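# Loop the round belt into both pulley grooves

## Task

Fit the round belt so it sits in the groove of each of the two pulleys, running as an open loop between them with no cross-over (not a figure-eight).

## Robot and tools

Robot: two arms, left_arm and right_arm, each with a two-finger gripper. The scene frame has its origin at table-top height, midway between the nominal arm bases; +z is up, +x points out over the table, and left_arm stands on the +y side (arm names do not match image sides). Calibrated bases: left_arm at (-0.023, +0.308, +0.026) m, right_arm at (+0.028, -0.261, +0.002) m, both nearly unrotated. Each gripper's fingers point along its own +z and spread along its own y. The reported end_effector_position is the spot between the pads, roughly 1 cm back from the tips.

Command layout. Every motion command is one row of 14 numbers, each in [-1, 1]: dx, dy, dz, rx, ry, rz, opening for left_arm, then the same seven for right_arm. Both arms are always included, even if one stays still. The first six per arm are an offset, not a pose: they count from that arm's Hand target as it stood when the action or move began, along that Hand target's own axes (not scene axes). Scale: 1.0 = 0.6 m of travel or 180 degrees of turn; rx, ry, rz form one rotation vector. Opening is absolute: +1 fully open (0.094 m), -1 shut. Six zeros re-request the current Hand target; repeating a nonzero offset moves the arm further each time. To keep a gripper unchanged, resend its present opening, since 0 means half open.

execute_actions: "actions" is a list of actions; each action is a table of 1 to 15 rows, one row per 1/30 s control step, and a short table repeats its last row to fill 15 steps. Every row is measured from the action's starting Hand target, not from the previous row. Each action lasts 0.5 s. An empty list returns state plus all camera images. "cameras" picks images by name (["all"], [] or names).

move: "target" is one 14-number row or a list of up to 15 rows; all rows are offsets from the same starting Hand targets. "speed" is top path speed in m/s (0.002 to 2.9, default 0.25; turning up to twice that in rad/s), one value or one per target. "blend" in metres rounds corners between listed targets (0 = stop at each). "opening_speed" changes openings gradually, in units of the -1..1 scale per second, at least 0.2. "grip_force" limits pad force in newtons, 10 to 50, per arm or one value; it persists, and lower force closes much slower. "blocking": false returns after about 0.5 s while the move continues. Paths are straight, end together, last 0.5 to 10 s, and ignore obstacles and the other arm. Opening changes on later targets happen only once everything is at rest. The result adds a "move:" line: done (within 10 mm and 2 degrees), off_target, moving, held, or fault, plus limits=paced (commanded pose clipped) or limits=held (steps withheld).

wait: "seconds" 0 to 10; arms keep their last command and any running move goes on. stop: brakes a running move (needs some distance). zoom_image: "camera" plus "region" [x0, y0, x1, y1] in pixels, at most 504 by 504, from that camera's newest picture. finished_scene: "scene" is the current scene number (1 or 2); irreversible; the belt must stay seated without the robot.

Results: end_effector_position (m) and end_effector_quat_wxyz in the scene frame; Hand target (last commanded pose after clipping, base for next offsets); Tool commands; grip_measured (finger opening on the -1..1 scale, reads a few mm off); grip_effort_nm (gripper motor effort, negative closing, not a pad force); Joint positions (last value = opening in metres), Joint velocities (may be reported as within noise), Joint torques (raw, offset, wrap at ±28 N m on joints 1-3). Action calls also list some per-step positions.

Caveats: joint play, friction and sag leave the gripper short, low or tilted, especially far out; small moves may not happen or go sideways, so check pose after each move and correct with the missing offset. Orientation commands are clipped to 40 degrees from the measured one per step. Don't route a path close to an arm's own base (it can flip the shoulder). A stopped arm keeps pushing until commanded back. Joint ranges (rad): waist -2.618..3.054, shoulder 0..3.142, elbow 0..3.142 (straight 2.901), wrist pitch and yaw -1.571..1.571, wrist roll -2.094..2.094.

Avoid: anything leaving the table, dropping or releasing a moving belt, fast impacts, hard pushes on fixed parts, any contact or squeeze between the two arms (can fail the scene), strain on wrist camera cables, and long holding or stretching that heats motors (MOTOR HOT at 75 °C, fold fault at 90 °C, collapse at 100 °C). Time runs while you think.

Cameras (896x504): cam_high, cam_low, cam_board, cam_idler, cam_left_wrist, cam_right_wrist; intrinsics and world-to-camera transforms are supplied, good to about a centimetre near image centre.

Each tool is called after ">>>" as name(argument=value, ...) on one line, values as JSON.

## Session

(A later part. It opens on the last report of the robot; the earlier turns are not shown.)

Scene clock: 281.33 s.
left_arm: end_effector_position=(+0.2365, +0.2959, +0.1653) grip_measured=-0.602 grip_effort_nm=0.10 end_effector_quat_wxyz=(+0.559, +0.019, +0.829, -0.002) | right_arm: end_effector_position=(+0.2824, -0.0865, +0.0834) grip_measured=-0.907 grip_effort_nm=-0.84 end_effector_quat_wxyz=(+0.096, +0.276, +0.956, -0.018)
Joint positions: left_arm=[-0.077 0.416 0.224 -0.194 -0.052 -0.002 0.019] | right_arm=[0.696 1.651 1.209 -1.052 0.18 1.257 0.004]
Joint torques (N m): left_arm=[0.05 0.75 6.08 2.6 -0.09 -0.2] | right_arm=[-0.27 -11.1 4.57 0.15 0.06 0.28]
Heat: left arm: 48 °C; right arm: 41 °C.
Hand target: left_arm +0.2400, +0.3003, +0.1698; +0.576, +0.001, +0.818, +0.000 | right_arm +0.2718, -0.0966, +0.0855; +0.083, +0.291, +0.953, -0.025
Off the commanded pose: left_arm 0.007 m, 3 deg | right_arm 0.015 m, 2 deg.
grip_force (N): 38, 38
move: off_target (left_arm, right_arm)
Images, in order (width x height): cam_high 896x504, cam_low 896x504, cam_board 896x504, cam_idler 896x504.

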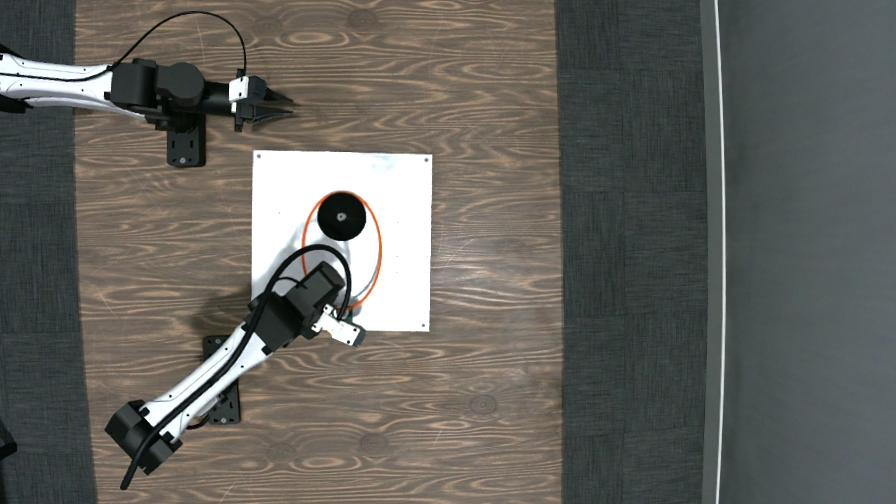

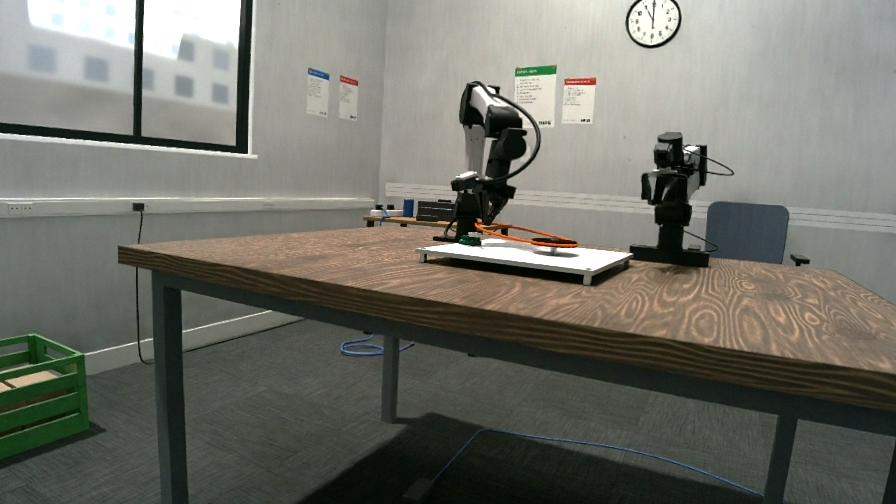

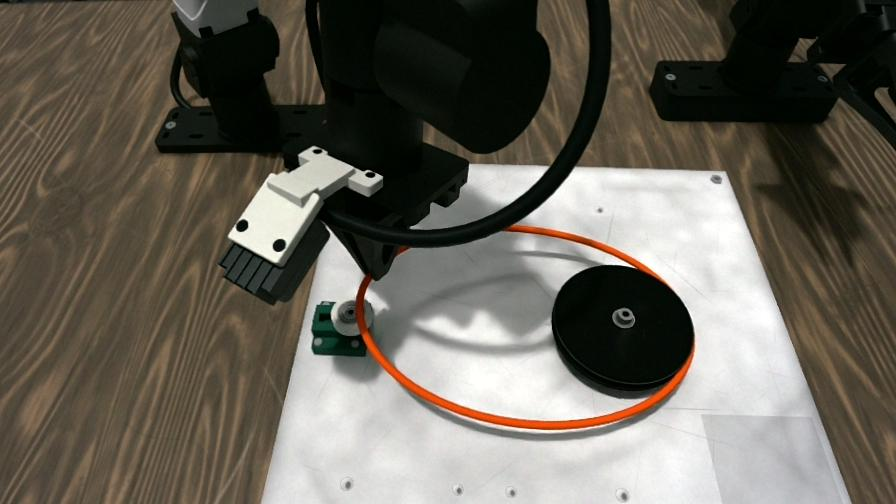

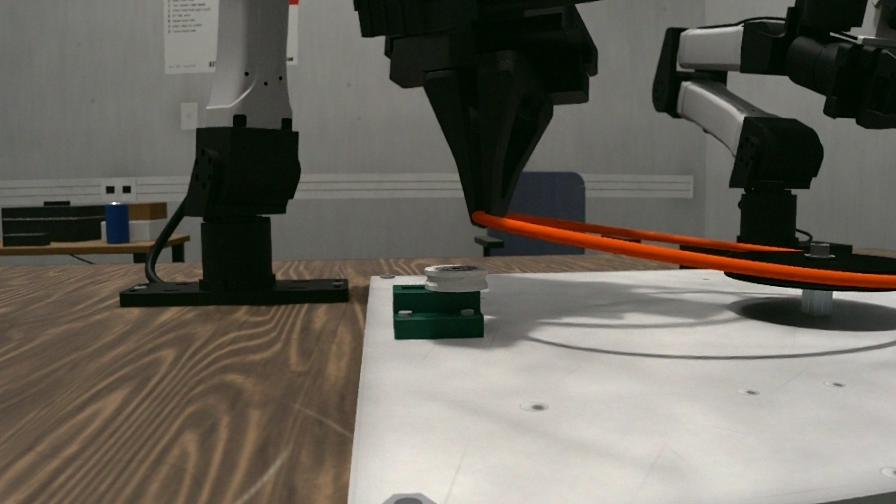

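>>> move(target=[0,0,0,0,0,0,-0.6,-0.0312,-0.0484,0.0105,0.0077,0,0.0438,-0.96], speed=0.05, cameras=["cam_low","cam_high","cam_board","cam_idler"])

>>> zoom_image(camera="cam_low", region=[455, 215, 605, 275])

>>> zoom_image(camera="cam_high", region=[270, 180, 420, 330])

Scene clock: 299.87 s.
left_arm: end_effector_position=(+0.2365, +0.2959, +0.1653) grip_measured=-0.602 grip_effort_nm=0.09 end_effector_quat_wxyz=(+0.559, +0.019, +0.829, -0.002) | right_arm: end_effector_position=(+0.2805, -0.1157, +0.0806) grip_measured=-0.907 grip_effort_nm=-0.84 end_effector_quat_wxyz=(+0.085, +0.336, +0.938, -0.014)
Joint positions: left_arm=[-0.077 0.416 0.224 -0.194 -0.052 -0.002 0.019] | right_arm=[0.608 1.589 1.136 -1.041 0.155 1.297 0.004]
Joint torques (N m): left_arm=[-0.05 0.5 6.11 2.52 -0.08 -0.15] | right_arm=[-0.99 -10.25 4.53 0.22 0.31 0.32]
Heat: left arm: 45 °C; right arm: 39 °C.
Hand target: left_arm +0.2400, +0.3003, +0.1698; +0.576, +0.001, +0.818, +0.000 | right_arm +0.2718, -0.1316, +0.0825; +0.081, +0.357, +0.930, -0.031
Off the commanded pose: left_arm 0.007 m, 3 deg | right_arm 0.018 m, 3 deg.
grip_force (N): 38, 38
move: off_target (left_arm, right_arm)
Images, in order (width x height): cam_high 896x504, cam_low 896x504, cam_board 896x504, cam_idler 896x504.

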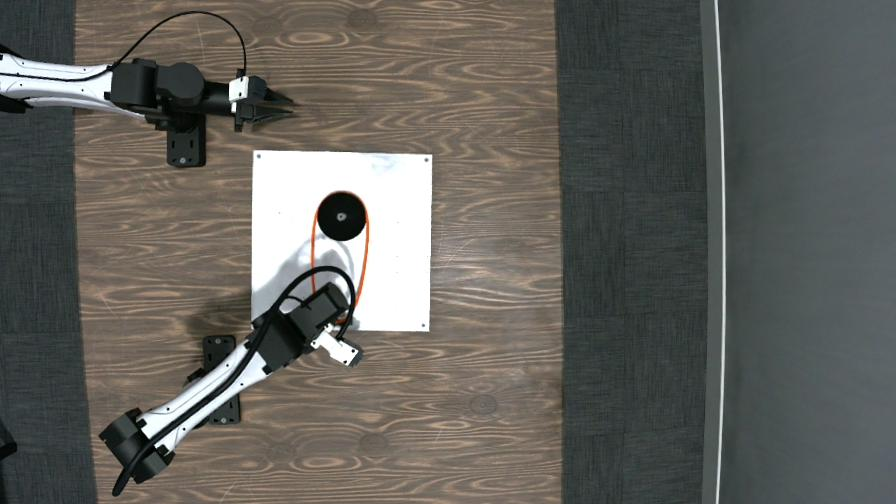

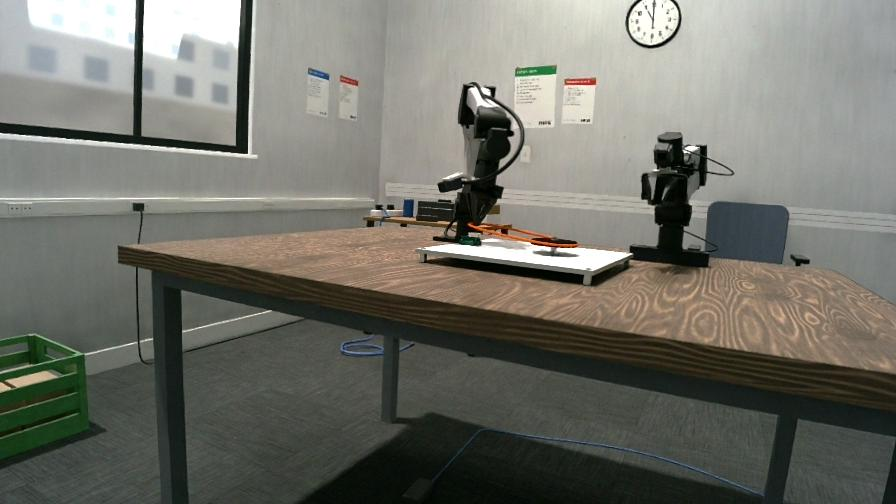

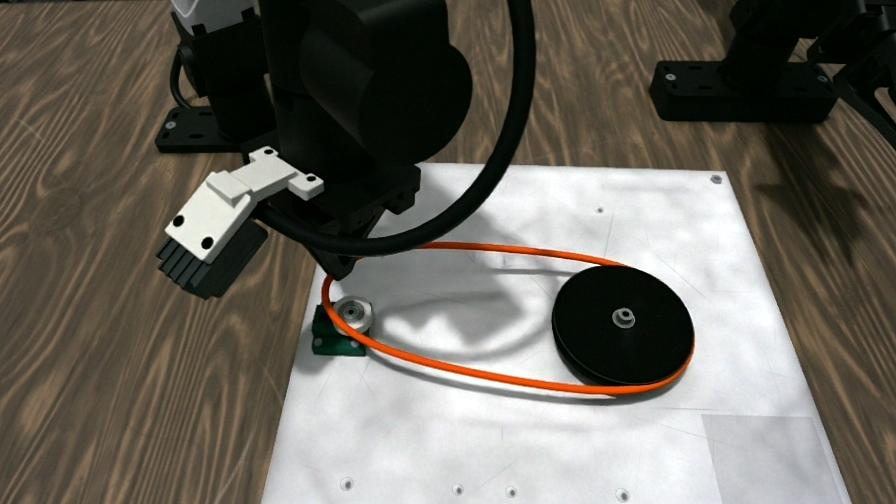

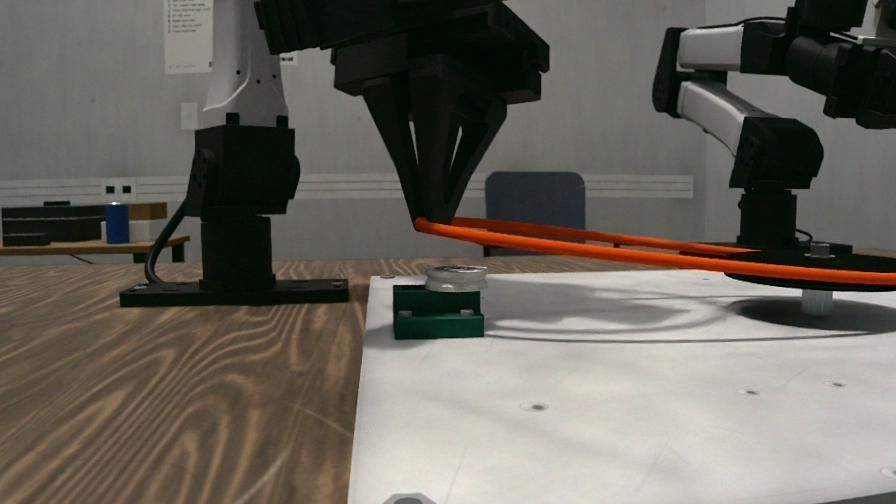

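Scaled by 3.360 from the camera's 896x504 image, which has a finer 1280x720 frame.

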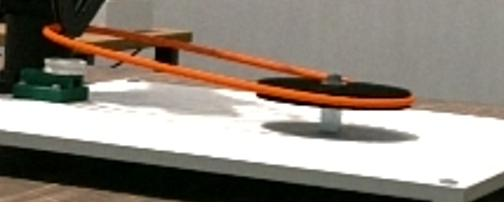

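Scaled by 3.360 from the camera's 896x504 image, which has a finer 1280x720 frame.

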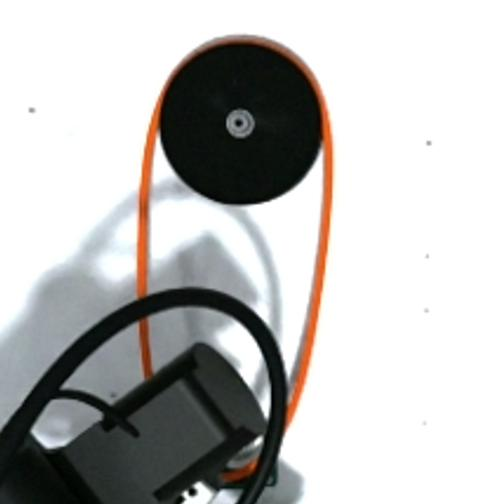

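>>> zoom_image(camera="cam_high", region=[310, 280, 380, 340])

>>> zoom_image(camera="cam_board", region=[300, 230, 420, 370])

Scaled by 7.200 from the camera's 896x504 image, which has a finer 1280x720 frame.

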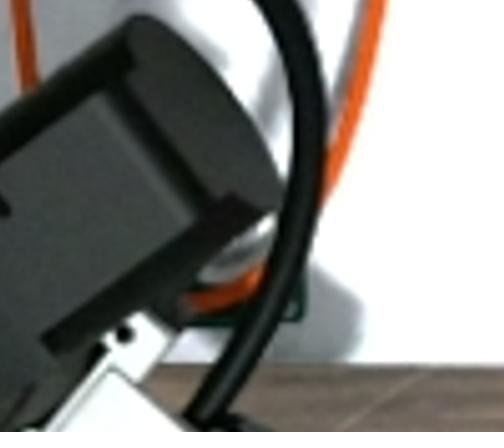

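Scaled by 3.600 from the camera's 896x504 image, which has a finer 1280x720 frame.

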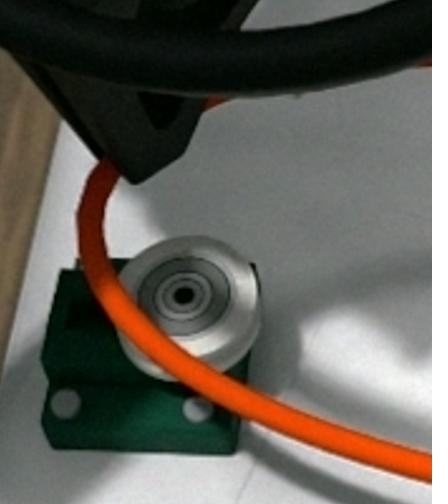

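>>> move(target=[0,0,0,0,0,0,-0.6,-0.011,-0.0124,0.0019,0,0,0,-0.96], speed=0.05, cameras=["cam_low","cam_high","cam_board","cam_idler"])

>>> zoom_image(camera="cam_high", region=[310, 280, 380, 340])

>>> zoom_image(camera="cam_board", region=[300, 230, 420, 370])

>>> zoom_image(camera="cam_low", region=[455, 215, 605, 275])

Scene clock: 323.90 s.
left_arm: end_effector_position=(+0.2365, +0.2959, +0.1653) grip_measured=-0.602 grip_effort_nm=0.10 end_effector_quat_wxyz=(+0.559, +0.019, +0.829, -0.002) | right_arm: end_effector_position=(+0.2813, -0.1198, +0.0814) grip_measured=-0.907 grip_effort_nm=-0.84 end_effector_quat_wxyz=(+0.083, +0.348, +0.934, -0.001)
Joint positions: left_arm=[-0.077 0.416 0.224 -0.194 -0.052 -0.002 0.019] | right_arm=[0.583 1.567 1.117 -1.026 0.135 1.297 0.004]
Joint torques (N m): left_arm=[0.02 0.5 6.23 2.53 -0.13 -0.17] | right_arm=[-1.43 -9.99 4.4 0.16 0.49 -0.03]
Heat: left arm: 42 °C; right arm: 38 °C.
Hand target: left_arm +0.2400, +0.3003, +0.1698; +0.576, +0.001, +0.818, +0.000 | right_arm +0.2718, -0.1415, +0.0826; +0.082, +0.357, +0.930, -0.031
Off the commanded pose: left_arm 0.007 m, 3 deg | right_arm 0.024 m, 4 deg.
grip_force (N): 38, 38
move: off_target (left_arm, right_arm)
Images, in order (width x height): cam_high 896x504, cam_low 896x504, cam_board 896x504, cam_idler 896x504.

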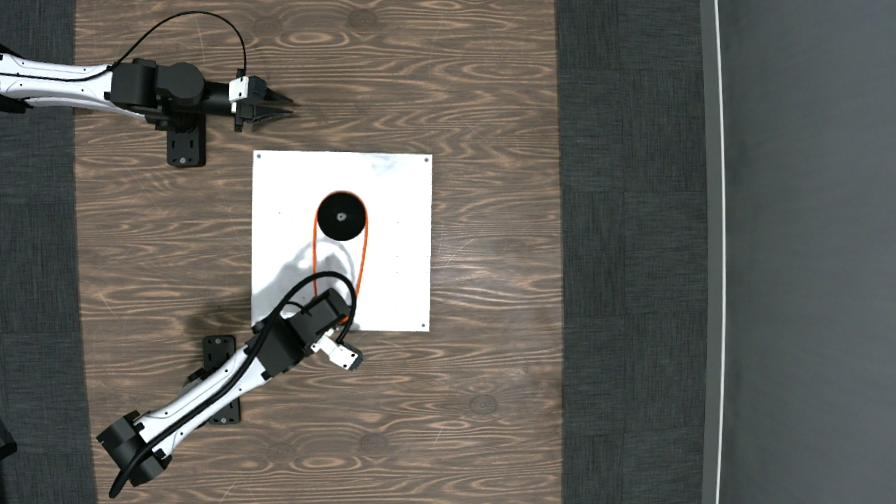

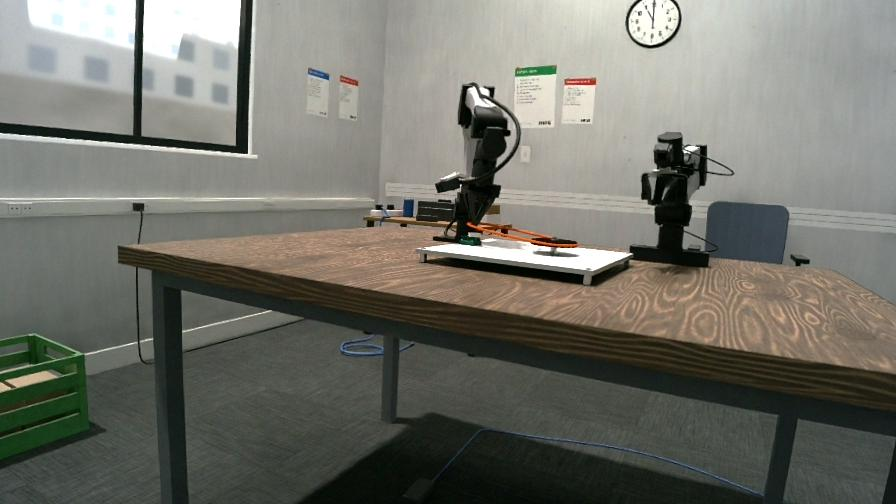

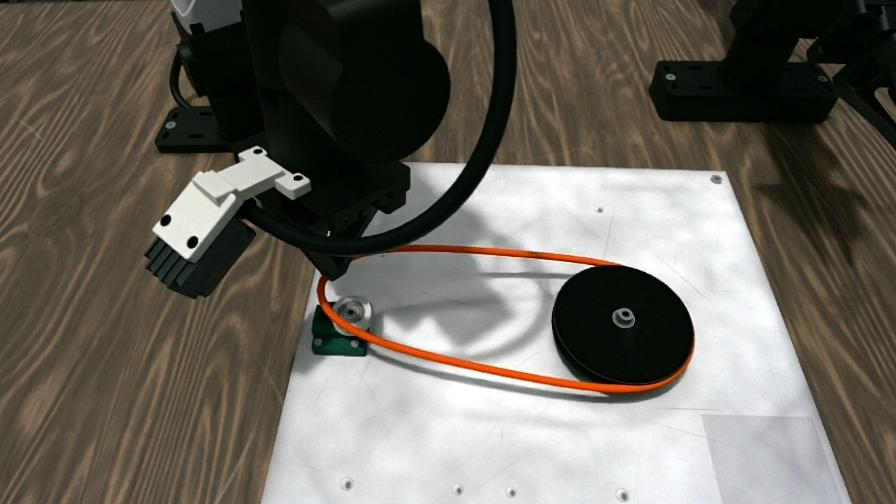

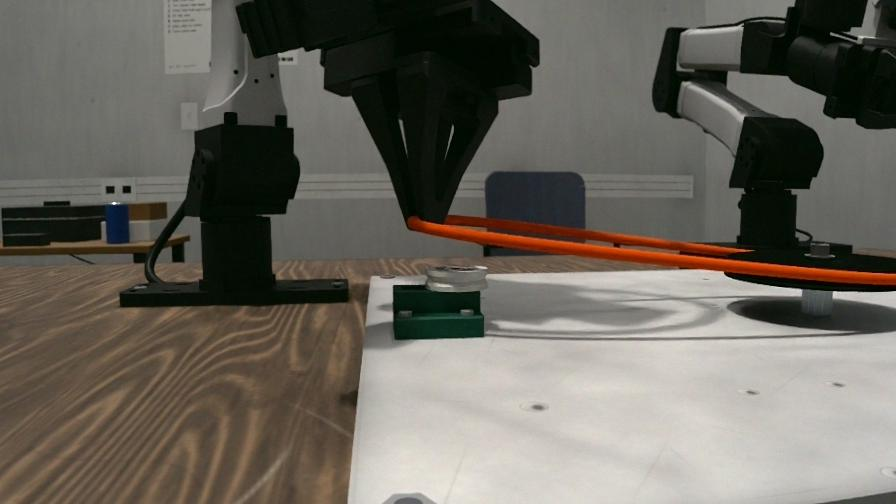

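Scaled by 7.200 from the camera's 896x504 image, which has a finer 1280x720 frame.

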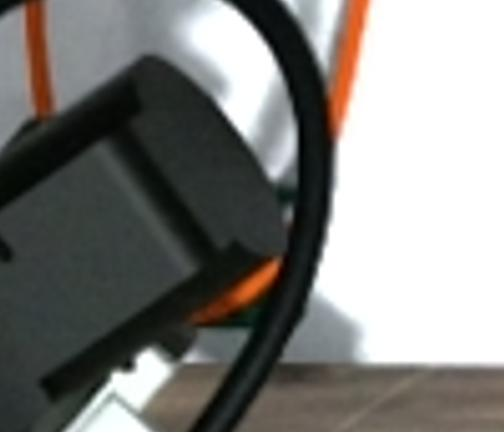

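Scaled by 3.600 from the camera's 896x504 image, which has a finer 1280x720 frame.

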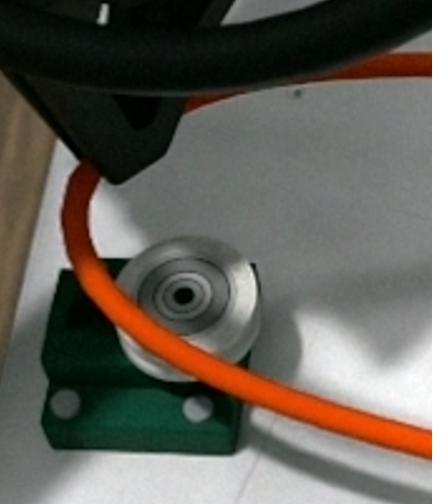

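Scaled by 3.360 from the camera's 896x504 image, which has a finer 1280x720 frame.

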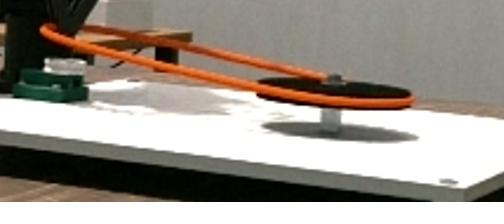

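>>> move(target=[0,0,0,0,0,0,-0.6,-0.0178,-0.0151,0.0031,0,0,0,-0.96], speed=0.05, cameras=["cam_low","cam_high","cam_board","cam_idler"])

>>> zoom_image(camera="cam_board", region=[300, 230, 420, 370])

>>> zoom_image(camera="cam_low", region=[455, 215, 605, 275])

Scene clock: 351.80 s.
left_arm: end_effector_position=(+0.2365, +0.2959, +0.1653) grip_measured=-0.602 grip_effort_nm=0.10 end_effector_quat_wxyz=(+0.559, +0.019, +0.829, -0.002) | right_arm: end_effector_position=(+0.2858, -0.1240, +0.0822) grip_measured=-0.907 grip_effort_nm=-0.84 end_effector_quat_wxyz=(+0.079, +0.344, +0.936, +0.017)
Joint positions: left_arm=[-0.077 0.416 0.224 -0.194 -0.052 -0.002 0.019] | right_arm=[0.544 1.546 1.1 -0.998 0.103 1.247 0.004]
Joint torques (N m): left_arm=[-0.1 0.43 6.06 2.53 -0.04 -0.19] | right_arm=[-2.06 -9.87 4.26 0.02 0.75 -0.03]
Heat: left arm: 41 °C; right arm: 37 °C.
Hand target: left_arm +0.2400, +0.3003, +0.1698; +0.576, +0.001, +0.818, +0.000 | right_arm +0.2739, -0.1555, +0.0827; +0.082, +0.357, +0.930, -0.031
Off the commanded pose: left_arm 0.007 m, 3 deg | right_arm 0.034 m, 6 deg.
grip_force (N): 38, 38
move: off_target (left_arm, right_arm)
Images, in order (width x height): cam_high 896x504, cam_low 896x504, cam_board 896x504, cam_idler 896x504.

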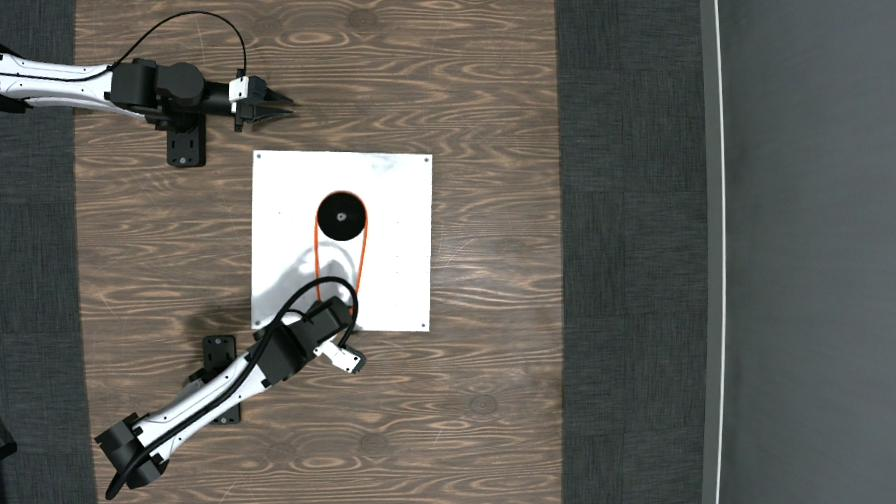

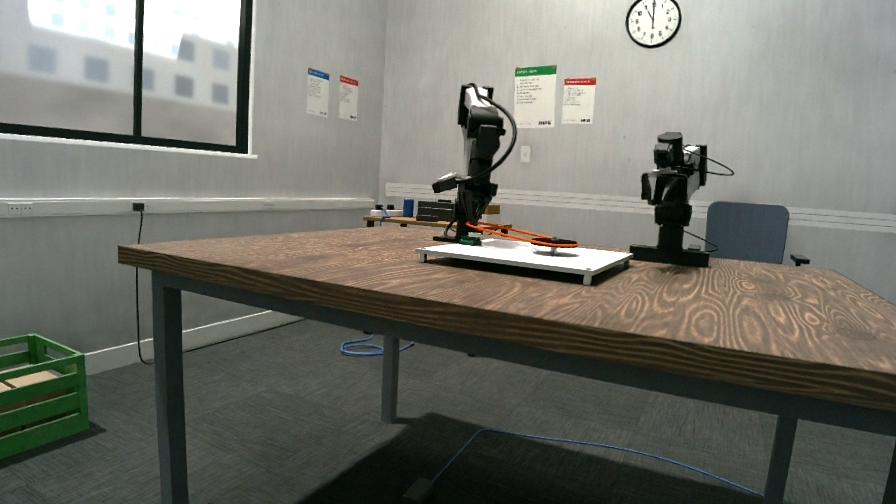

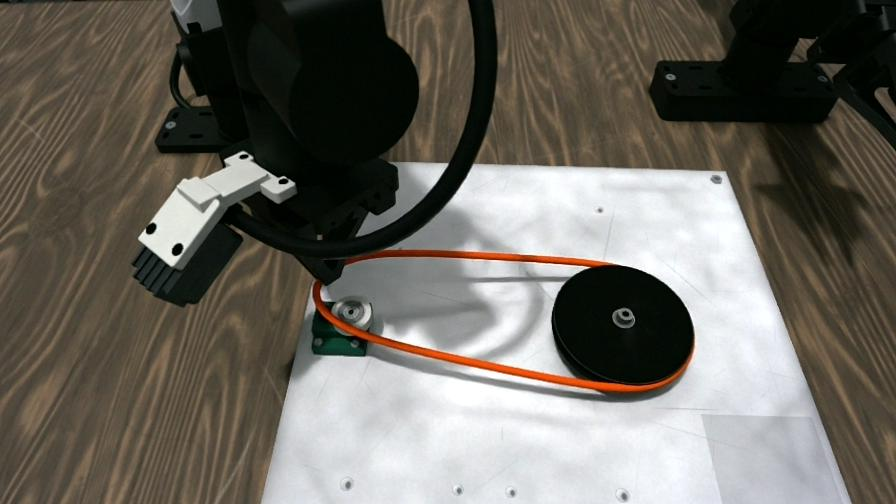

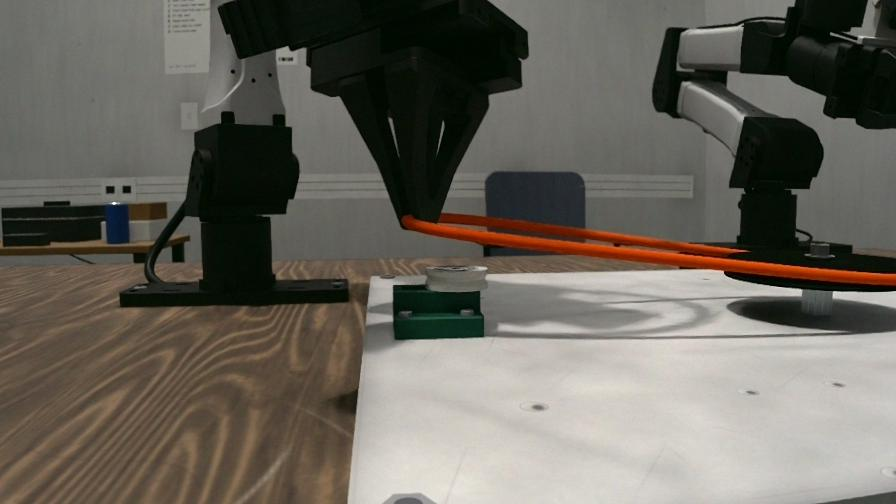

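Scaled by 3.600 from the camera's 896x504 image, which has a finer 1280x720 frame.

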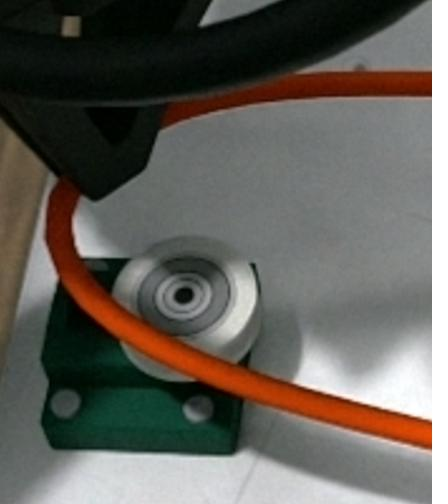

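Scaled by 3.360 from the camera's 896x504 image, which has a finer 1280x720 frame.

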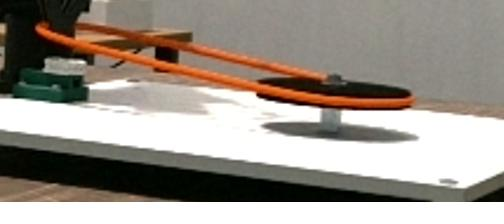

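>>> move(target=[[0,0,0,0,0,0,-0.6,-0.0073,0.0067,0.0013,0,0,0,-0.96],[0,0,0,0,0,0,-0.6,-0.0027,0.0067,0.0276,0,0,0,-0.96]], speed=0.05, cameras=["cam_low","cam_high","cam_board","cam_idler"])

>>> zoom_image(camera="cam_board", region=[300, 230, 420, 370])

>>> zoom_image(camera="cam_idler", region=[380, 190, 520, 320])

Scene clock: 375.63 s.
left_arm: end_effector_position=(+0.2365, +0.2959, +0.1653) grip_measured=-0.602 grip_effort_nm=0.09 end_effector_quat_wxyz=(+0.559, +0.019, +0.829, -0.002) | right_arm: end_effector_position=(+0.2899, -0.1244, +0.0747) grip_measured=-0.907 grip_effort_nm=-0.84 end_effector_quat_wxyz=(+0.084, +0.344, +0.935, +0.027)
Joint positions: left_arm=[-0.077 0.416 0.224 -0.194 -0.052 -0.002 0.019] | right_arm=[0.531 1.546 1.067 -0.943 0.095 1.235 0.004]
Joint torques (N m): left_arm=[0.02 0.79 6.11 2.56 -0.08 -0.14] | right_arm=[-1.96 -6.8 4.41 0.17 0.81 -0.04]
Heat: left arm: 39 °C; right arm: 39 °C.
Hand target: left_arm +0.2400, +0.3003, +0.1698; +0.576, +0.001, +0.818, +0.000 | right_arm +0.2799, -0.1555, +0.0666; +0.082, +0.357, +0.930, -0.031
Off the commanded pose: left_arm 0.007 m, 3 deg | right_arm 0.034 m, 7 deg.
grip_force (N): 38, 38
move: off_target (left_arm, right_arm)
Images, in order (width x height): cam_high 896x504, cam_low 896x504, cam_board 896x504, cam_idler 896x504.

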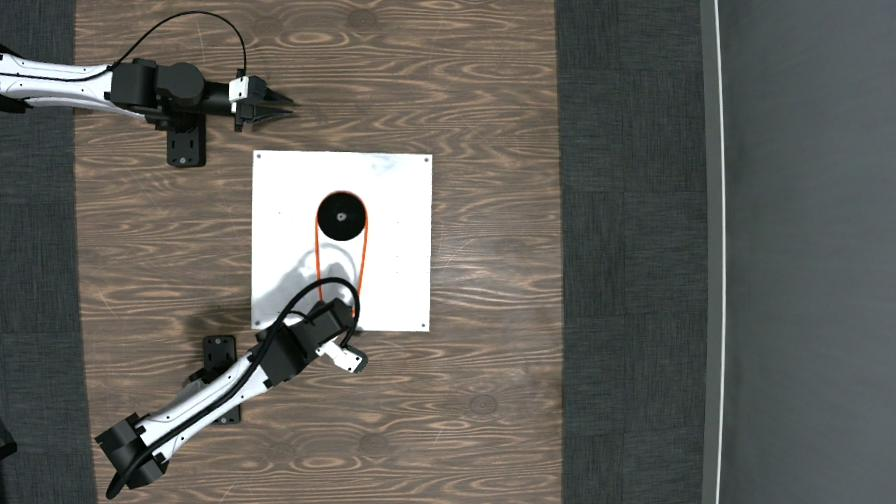

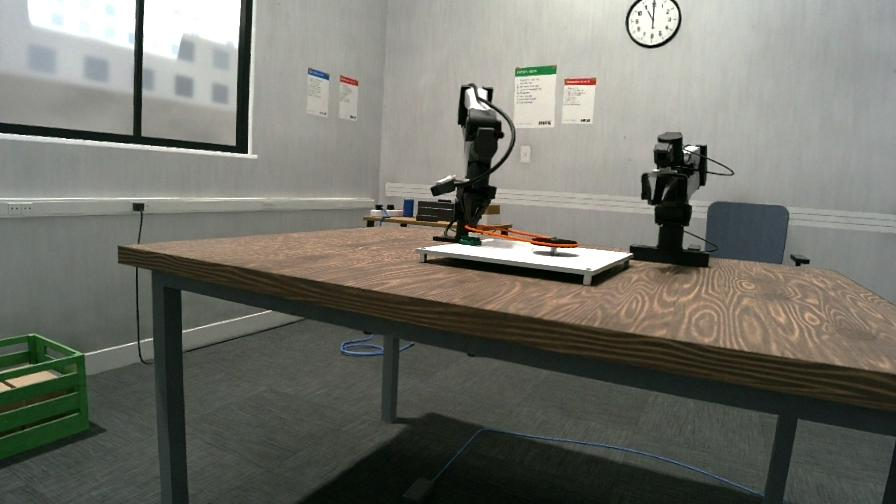

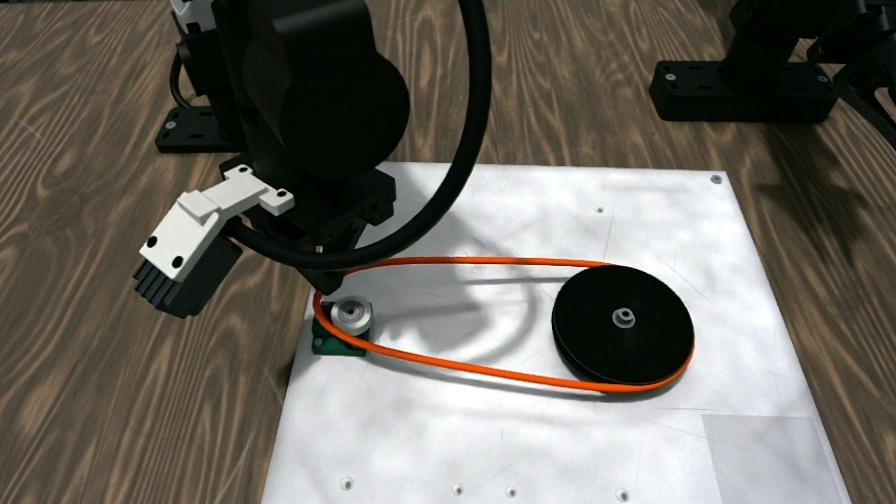

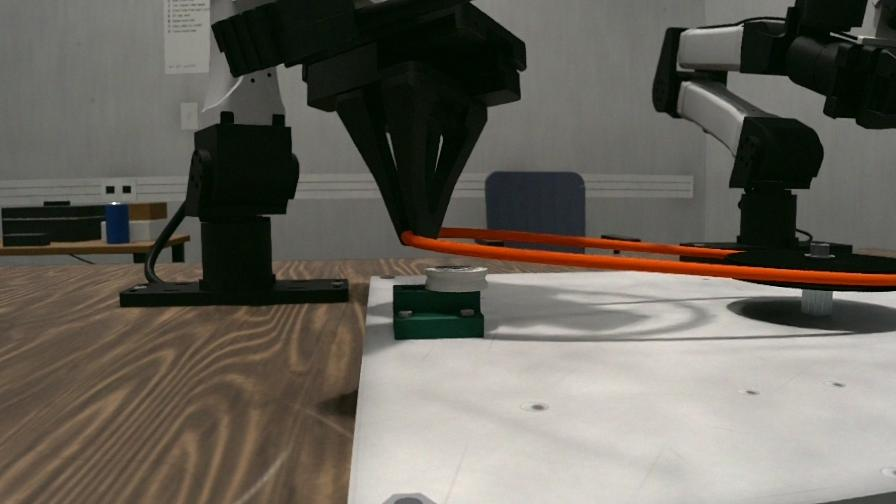

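Scaled by 3.600 from the camera's 896x504 image, which has a finer 1280x720 frame.

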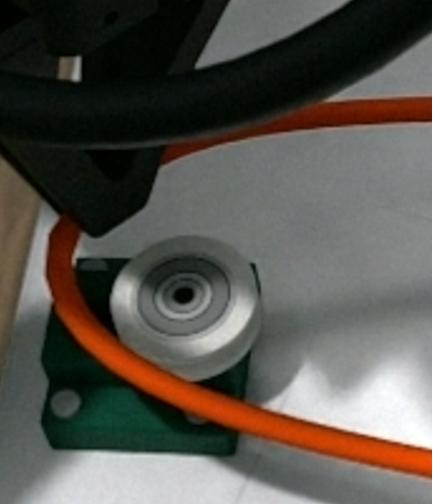

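Scaled by 3.600 from the camera's 896x504 image, which has a finer 1280x720 frame.

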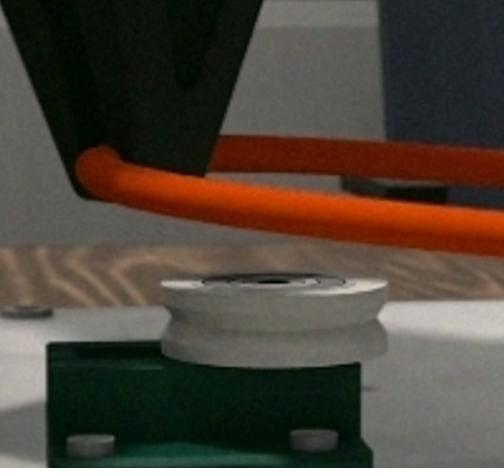

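>>> move(target=[0,0,0,0,0,0,-0.6,0.0032,0,0.0181,0,0,0,-0.96], speed=0.04, cameras=["cam_low","cam_high","cam_board","cam_idler"])

>>> zoom_image(camera="cam_board", region=[300, 230, 420, 370])

>>> zoom_image(camera="cam_idler", region=[380, 190, 520, 320])

Scene clock: 409.20 s.
left_arm: end_effector_position=(+0.2365, +0.2959, +0.1653) grip_measured=-0.602 grip_effort_nm=0.10 end_effector_quat_wxyz=(+0.559, +0.019, +0.829, -0.002) | right_arm: end_effector_position=(+0.2897, -0.1245, +0.0671) grip_measured=-0.907 grip_effort_nm=-0.84 end_effector_quat_wxyz=(+0.086, +0.344, +0.934, +0.030)
Joint positions: left_arm=[-0.077 0.416 0.224 -0.194 -0.052 -0.002 0.019] | right_arm=[0.531 1.546 1.034 -0.903 0.095 1.235 0.004]
Joint torques (N m): left_arm=[-0.03 0.53 6.09 2.53 -0.06 -0.22] | right_arm=[-1.96 -5.67 4.3 0.22 0.81 -0.04]
Heat: left arm: 38 °C; right arm: 37 °C.
Hand target: left_arm +0.2400, +0.3003, +0.1698; +0.576, +0.001, +0.818, +0.000 | right_arm +0.2799, -0.1555, +0.0556; +0.082, +0.357, +0.930, -0.031
Off the commanded pose: left_arm 0.007 m, 3 deg | right_arm 0.034 m, 7 deg.
grip_force (N): 38, 38
move: off_target (left_arm, right_arm)
Images, in order (width x height): cam_high 896x504, cam_low 896x504, cam_board 896x504, cam_idler 896x504.

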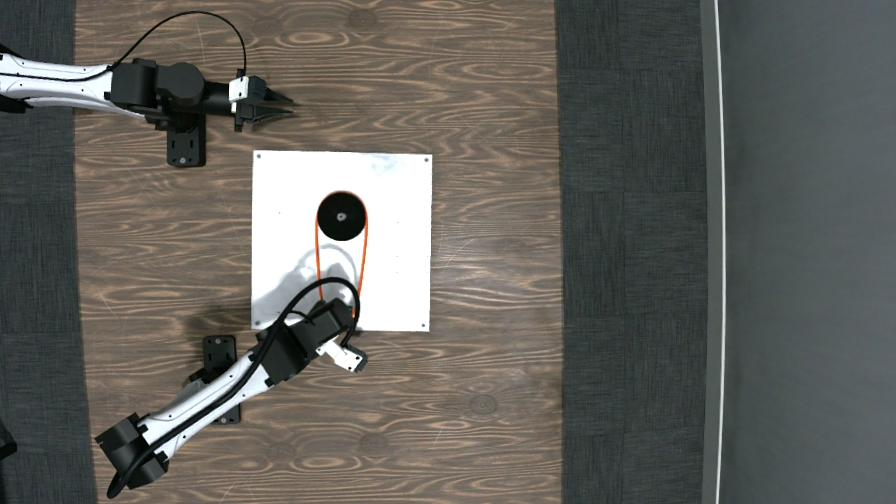

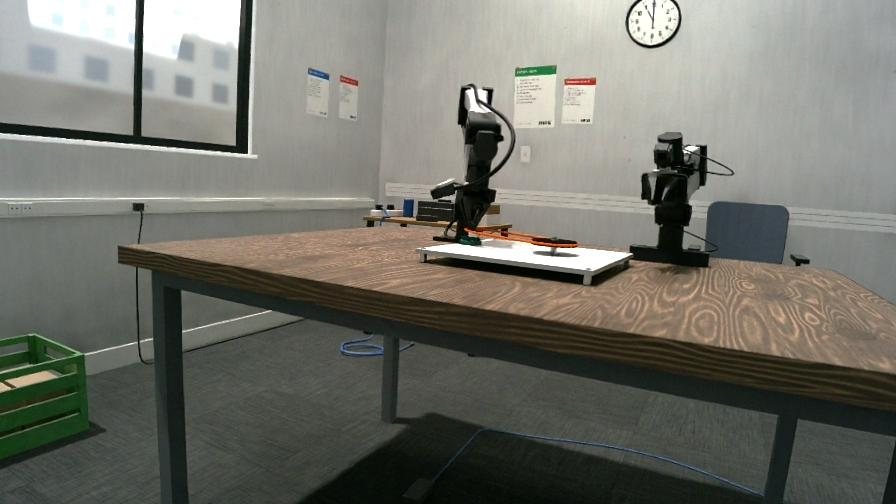

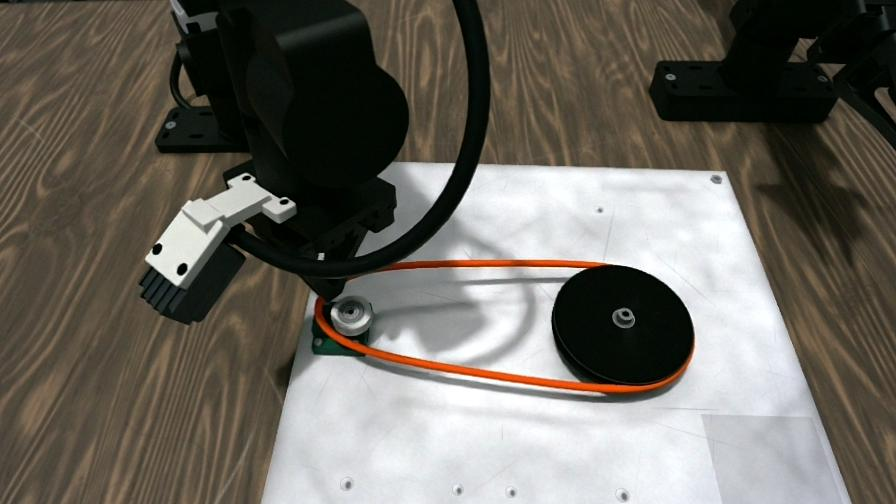

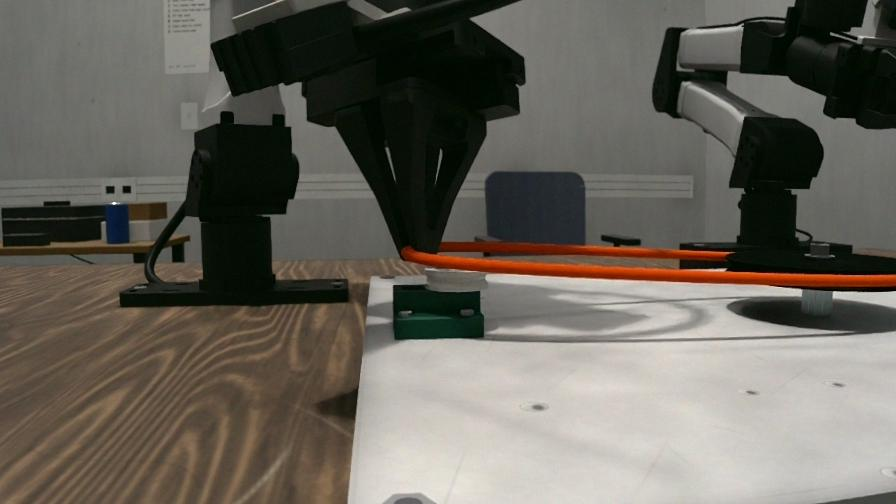

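Scaled by 3.600 from the camera's 896x504 image, which has a finer 1280x720 frame.

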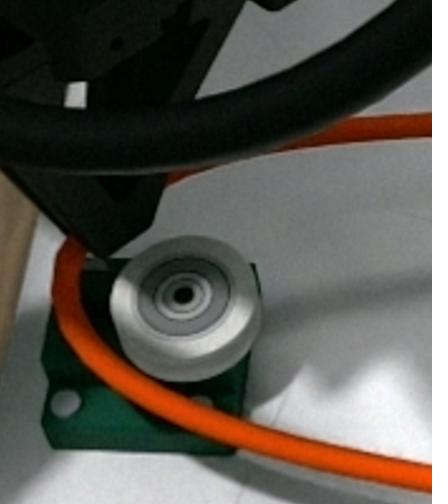

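Scaled by 3.600 from the camera's 896x504 image, which has a finer 1280x720 frame.

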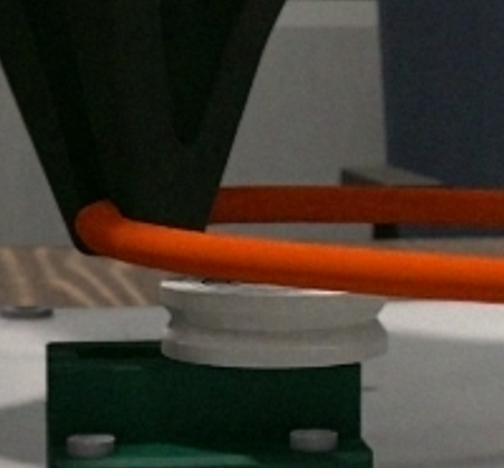

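>>> move(target=[0,0,0,0,0,0,-0.6,0.0084,-0.0056,0.0121,0,0,0,-0.96], speed=0.04, cameras=["cam_low","cam_board","cam_idler"])

>>> zoom_image(camera="cam_board", region=[300, 230, 420, 370])

>>> zoom_image(camera="cam_idler", region=[380, 190, 520, 320])

Scene clock: 430.03 s.
left_arm: end_effector_position=(+0.2365, +0.2959, +0.1653) grip_measured=-0.602 grip_effort_nm=0.10 end_effector_quat_wxyz=(+0.559, +0.019, +0.829, -0.002) | right_arm: end_effector_position=(+0.2883, -0.1253, +0.0583) grip_measured=-0.907 grip_effort_nm=-0.84 end_effector_quat_wxyz=(+0.087, +0.344, +0.934, +0.032)
Joint positions: left_arm=[-0.077 0.416 0.224 -0.194 -0.052 -0.002 0.019] | right_arm=[0.531 1.546 0.997 -0.862 0.095 1.235 0.004]
Joint torques (N m): left_arm=[-0.21 0.5 6.01 2.57 -0.05 -0.15] | right_arm=[-1.28 -6.09 4.1 0.16 0.82 0.06]
Heat: left arm: 39 °C; right arm: 35 °C.
Hand target: left_arm +0.2400, +0.3003, +0.1698; +0.576, +0.001, +0.818, +0.000 | right_arm +0.2749, -0.1555, +0.0476; +0.082, +0.357, +0.930, -0.031
Off the commanded pose: left_arm 0.007 m, 3 deg | right_arm 0.035 m, 7 deg.
grip_force (N): 38, 38
move: off_target (left_arm, right_arm)
Images, in order (width x height): cam_low 896x504, cam_board 896x504, cam_idler 896x504.

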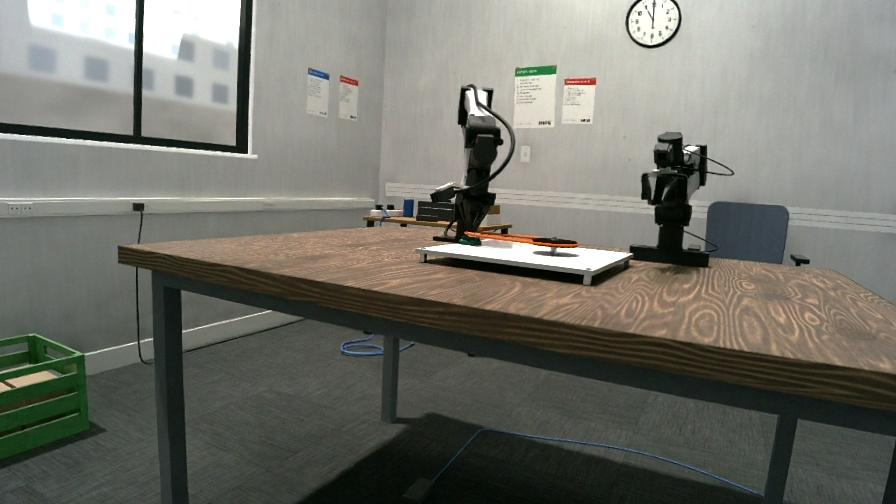

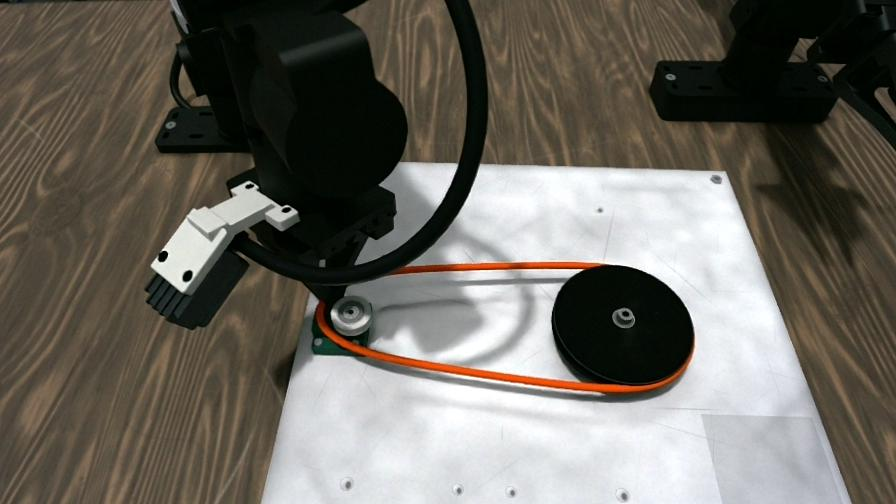

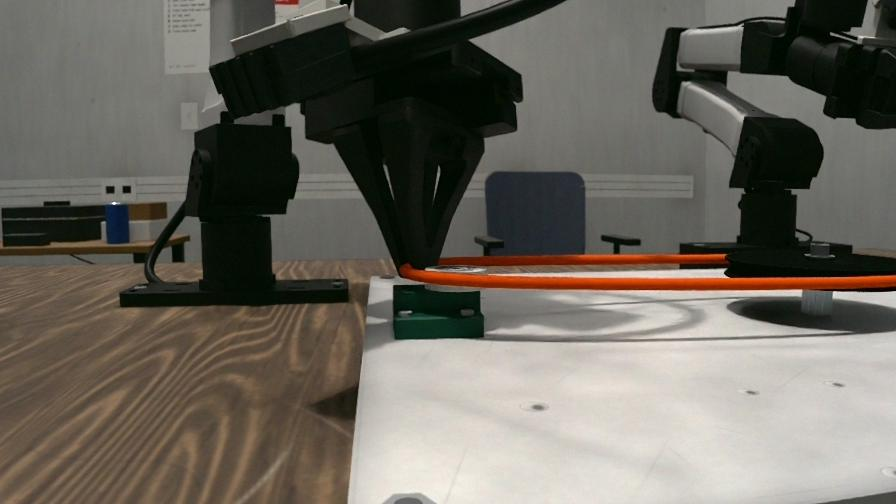

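Scaled by 3.600 from the camera's 896x504 image, which has a finer 1280x720 frame.

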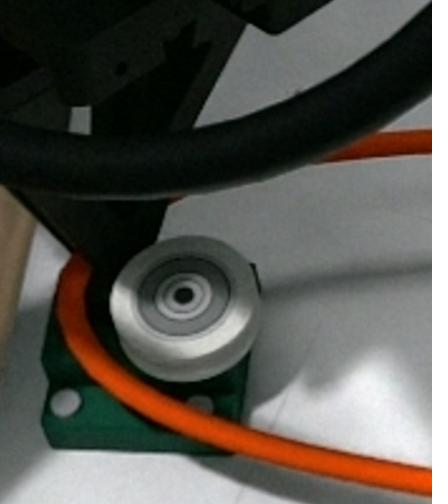

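Scaled by 3.600 from the camera's 896x504 image, which has a finer 1280x720 frame.

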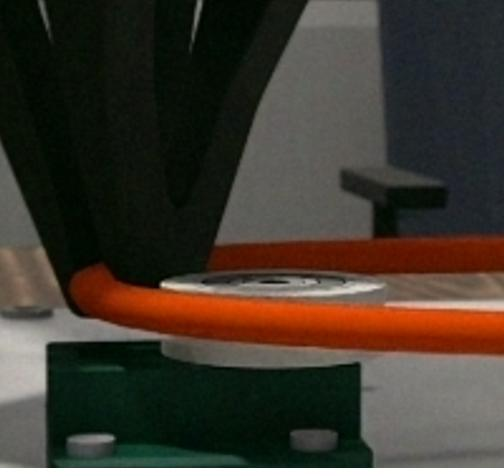

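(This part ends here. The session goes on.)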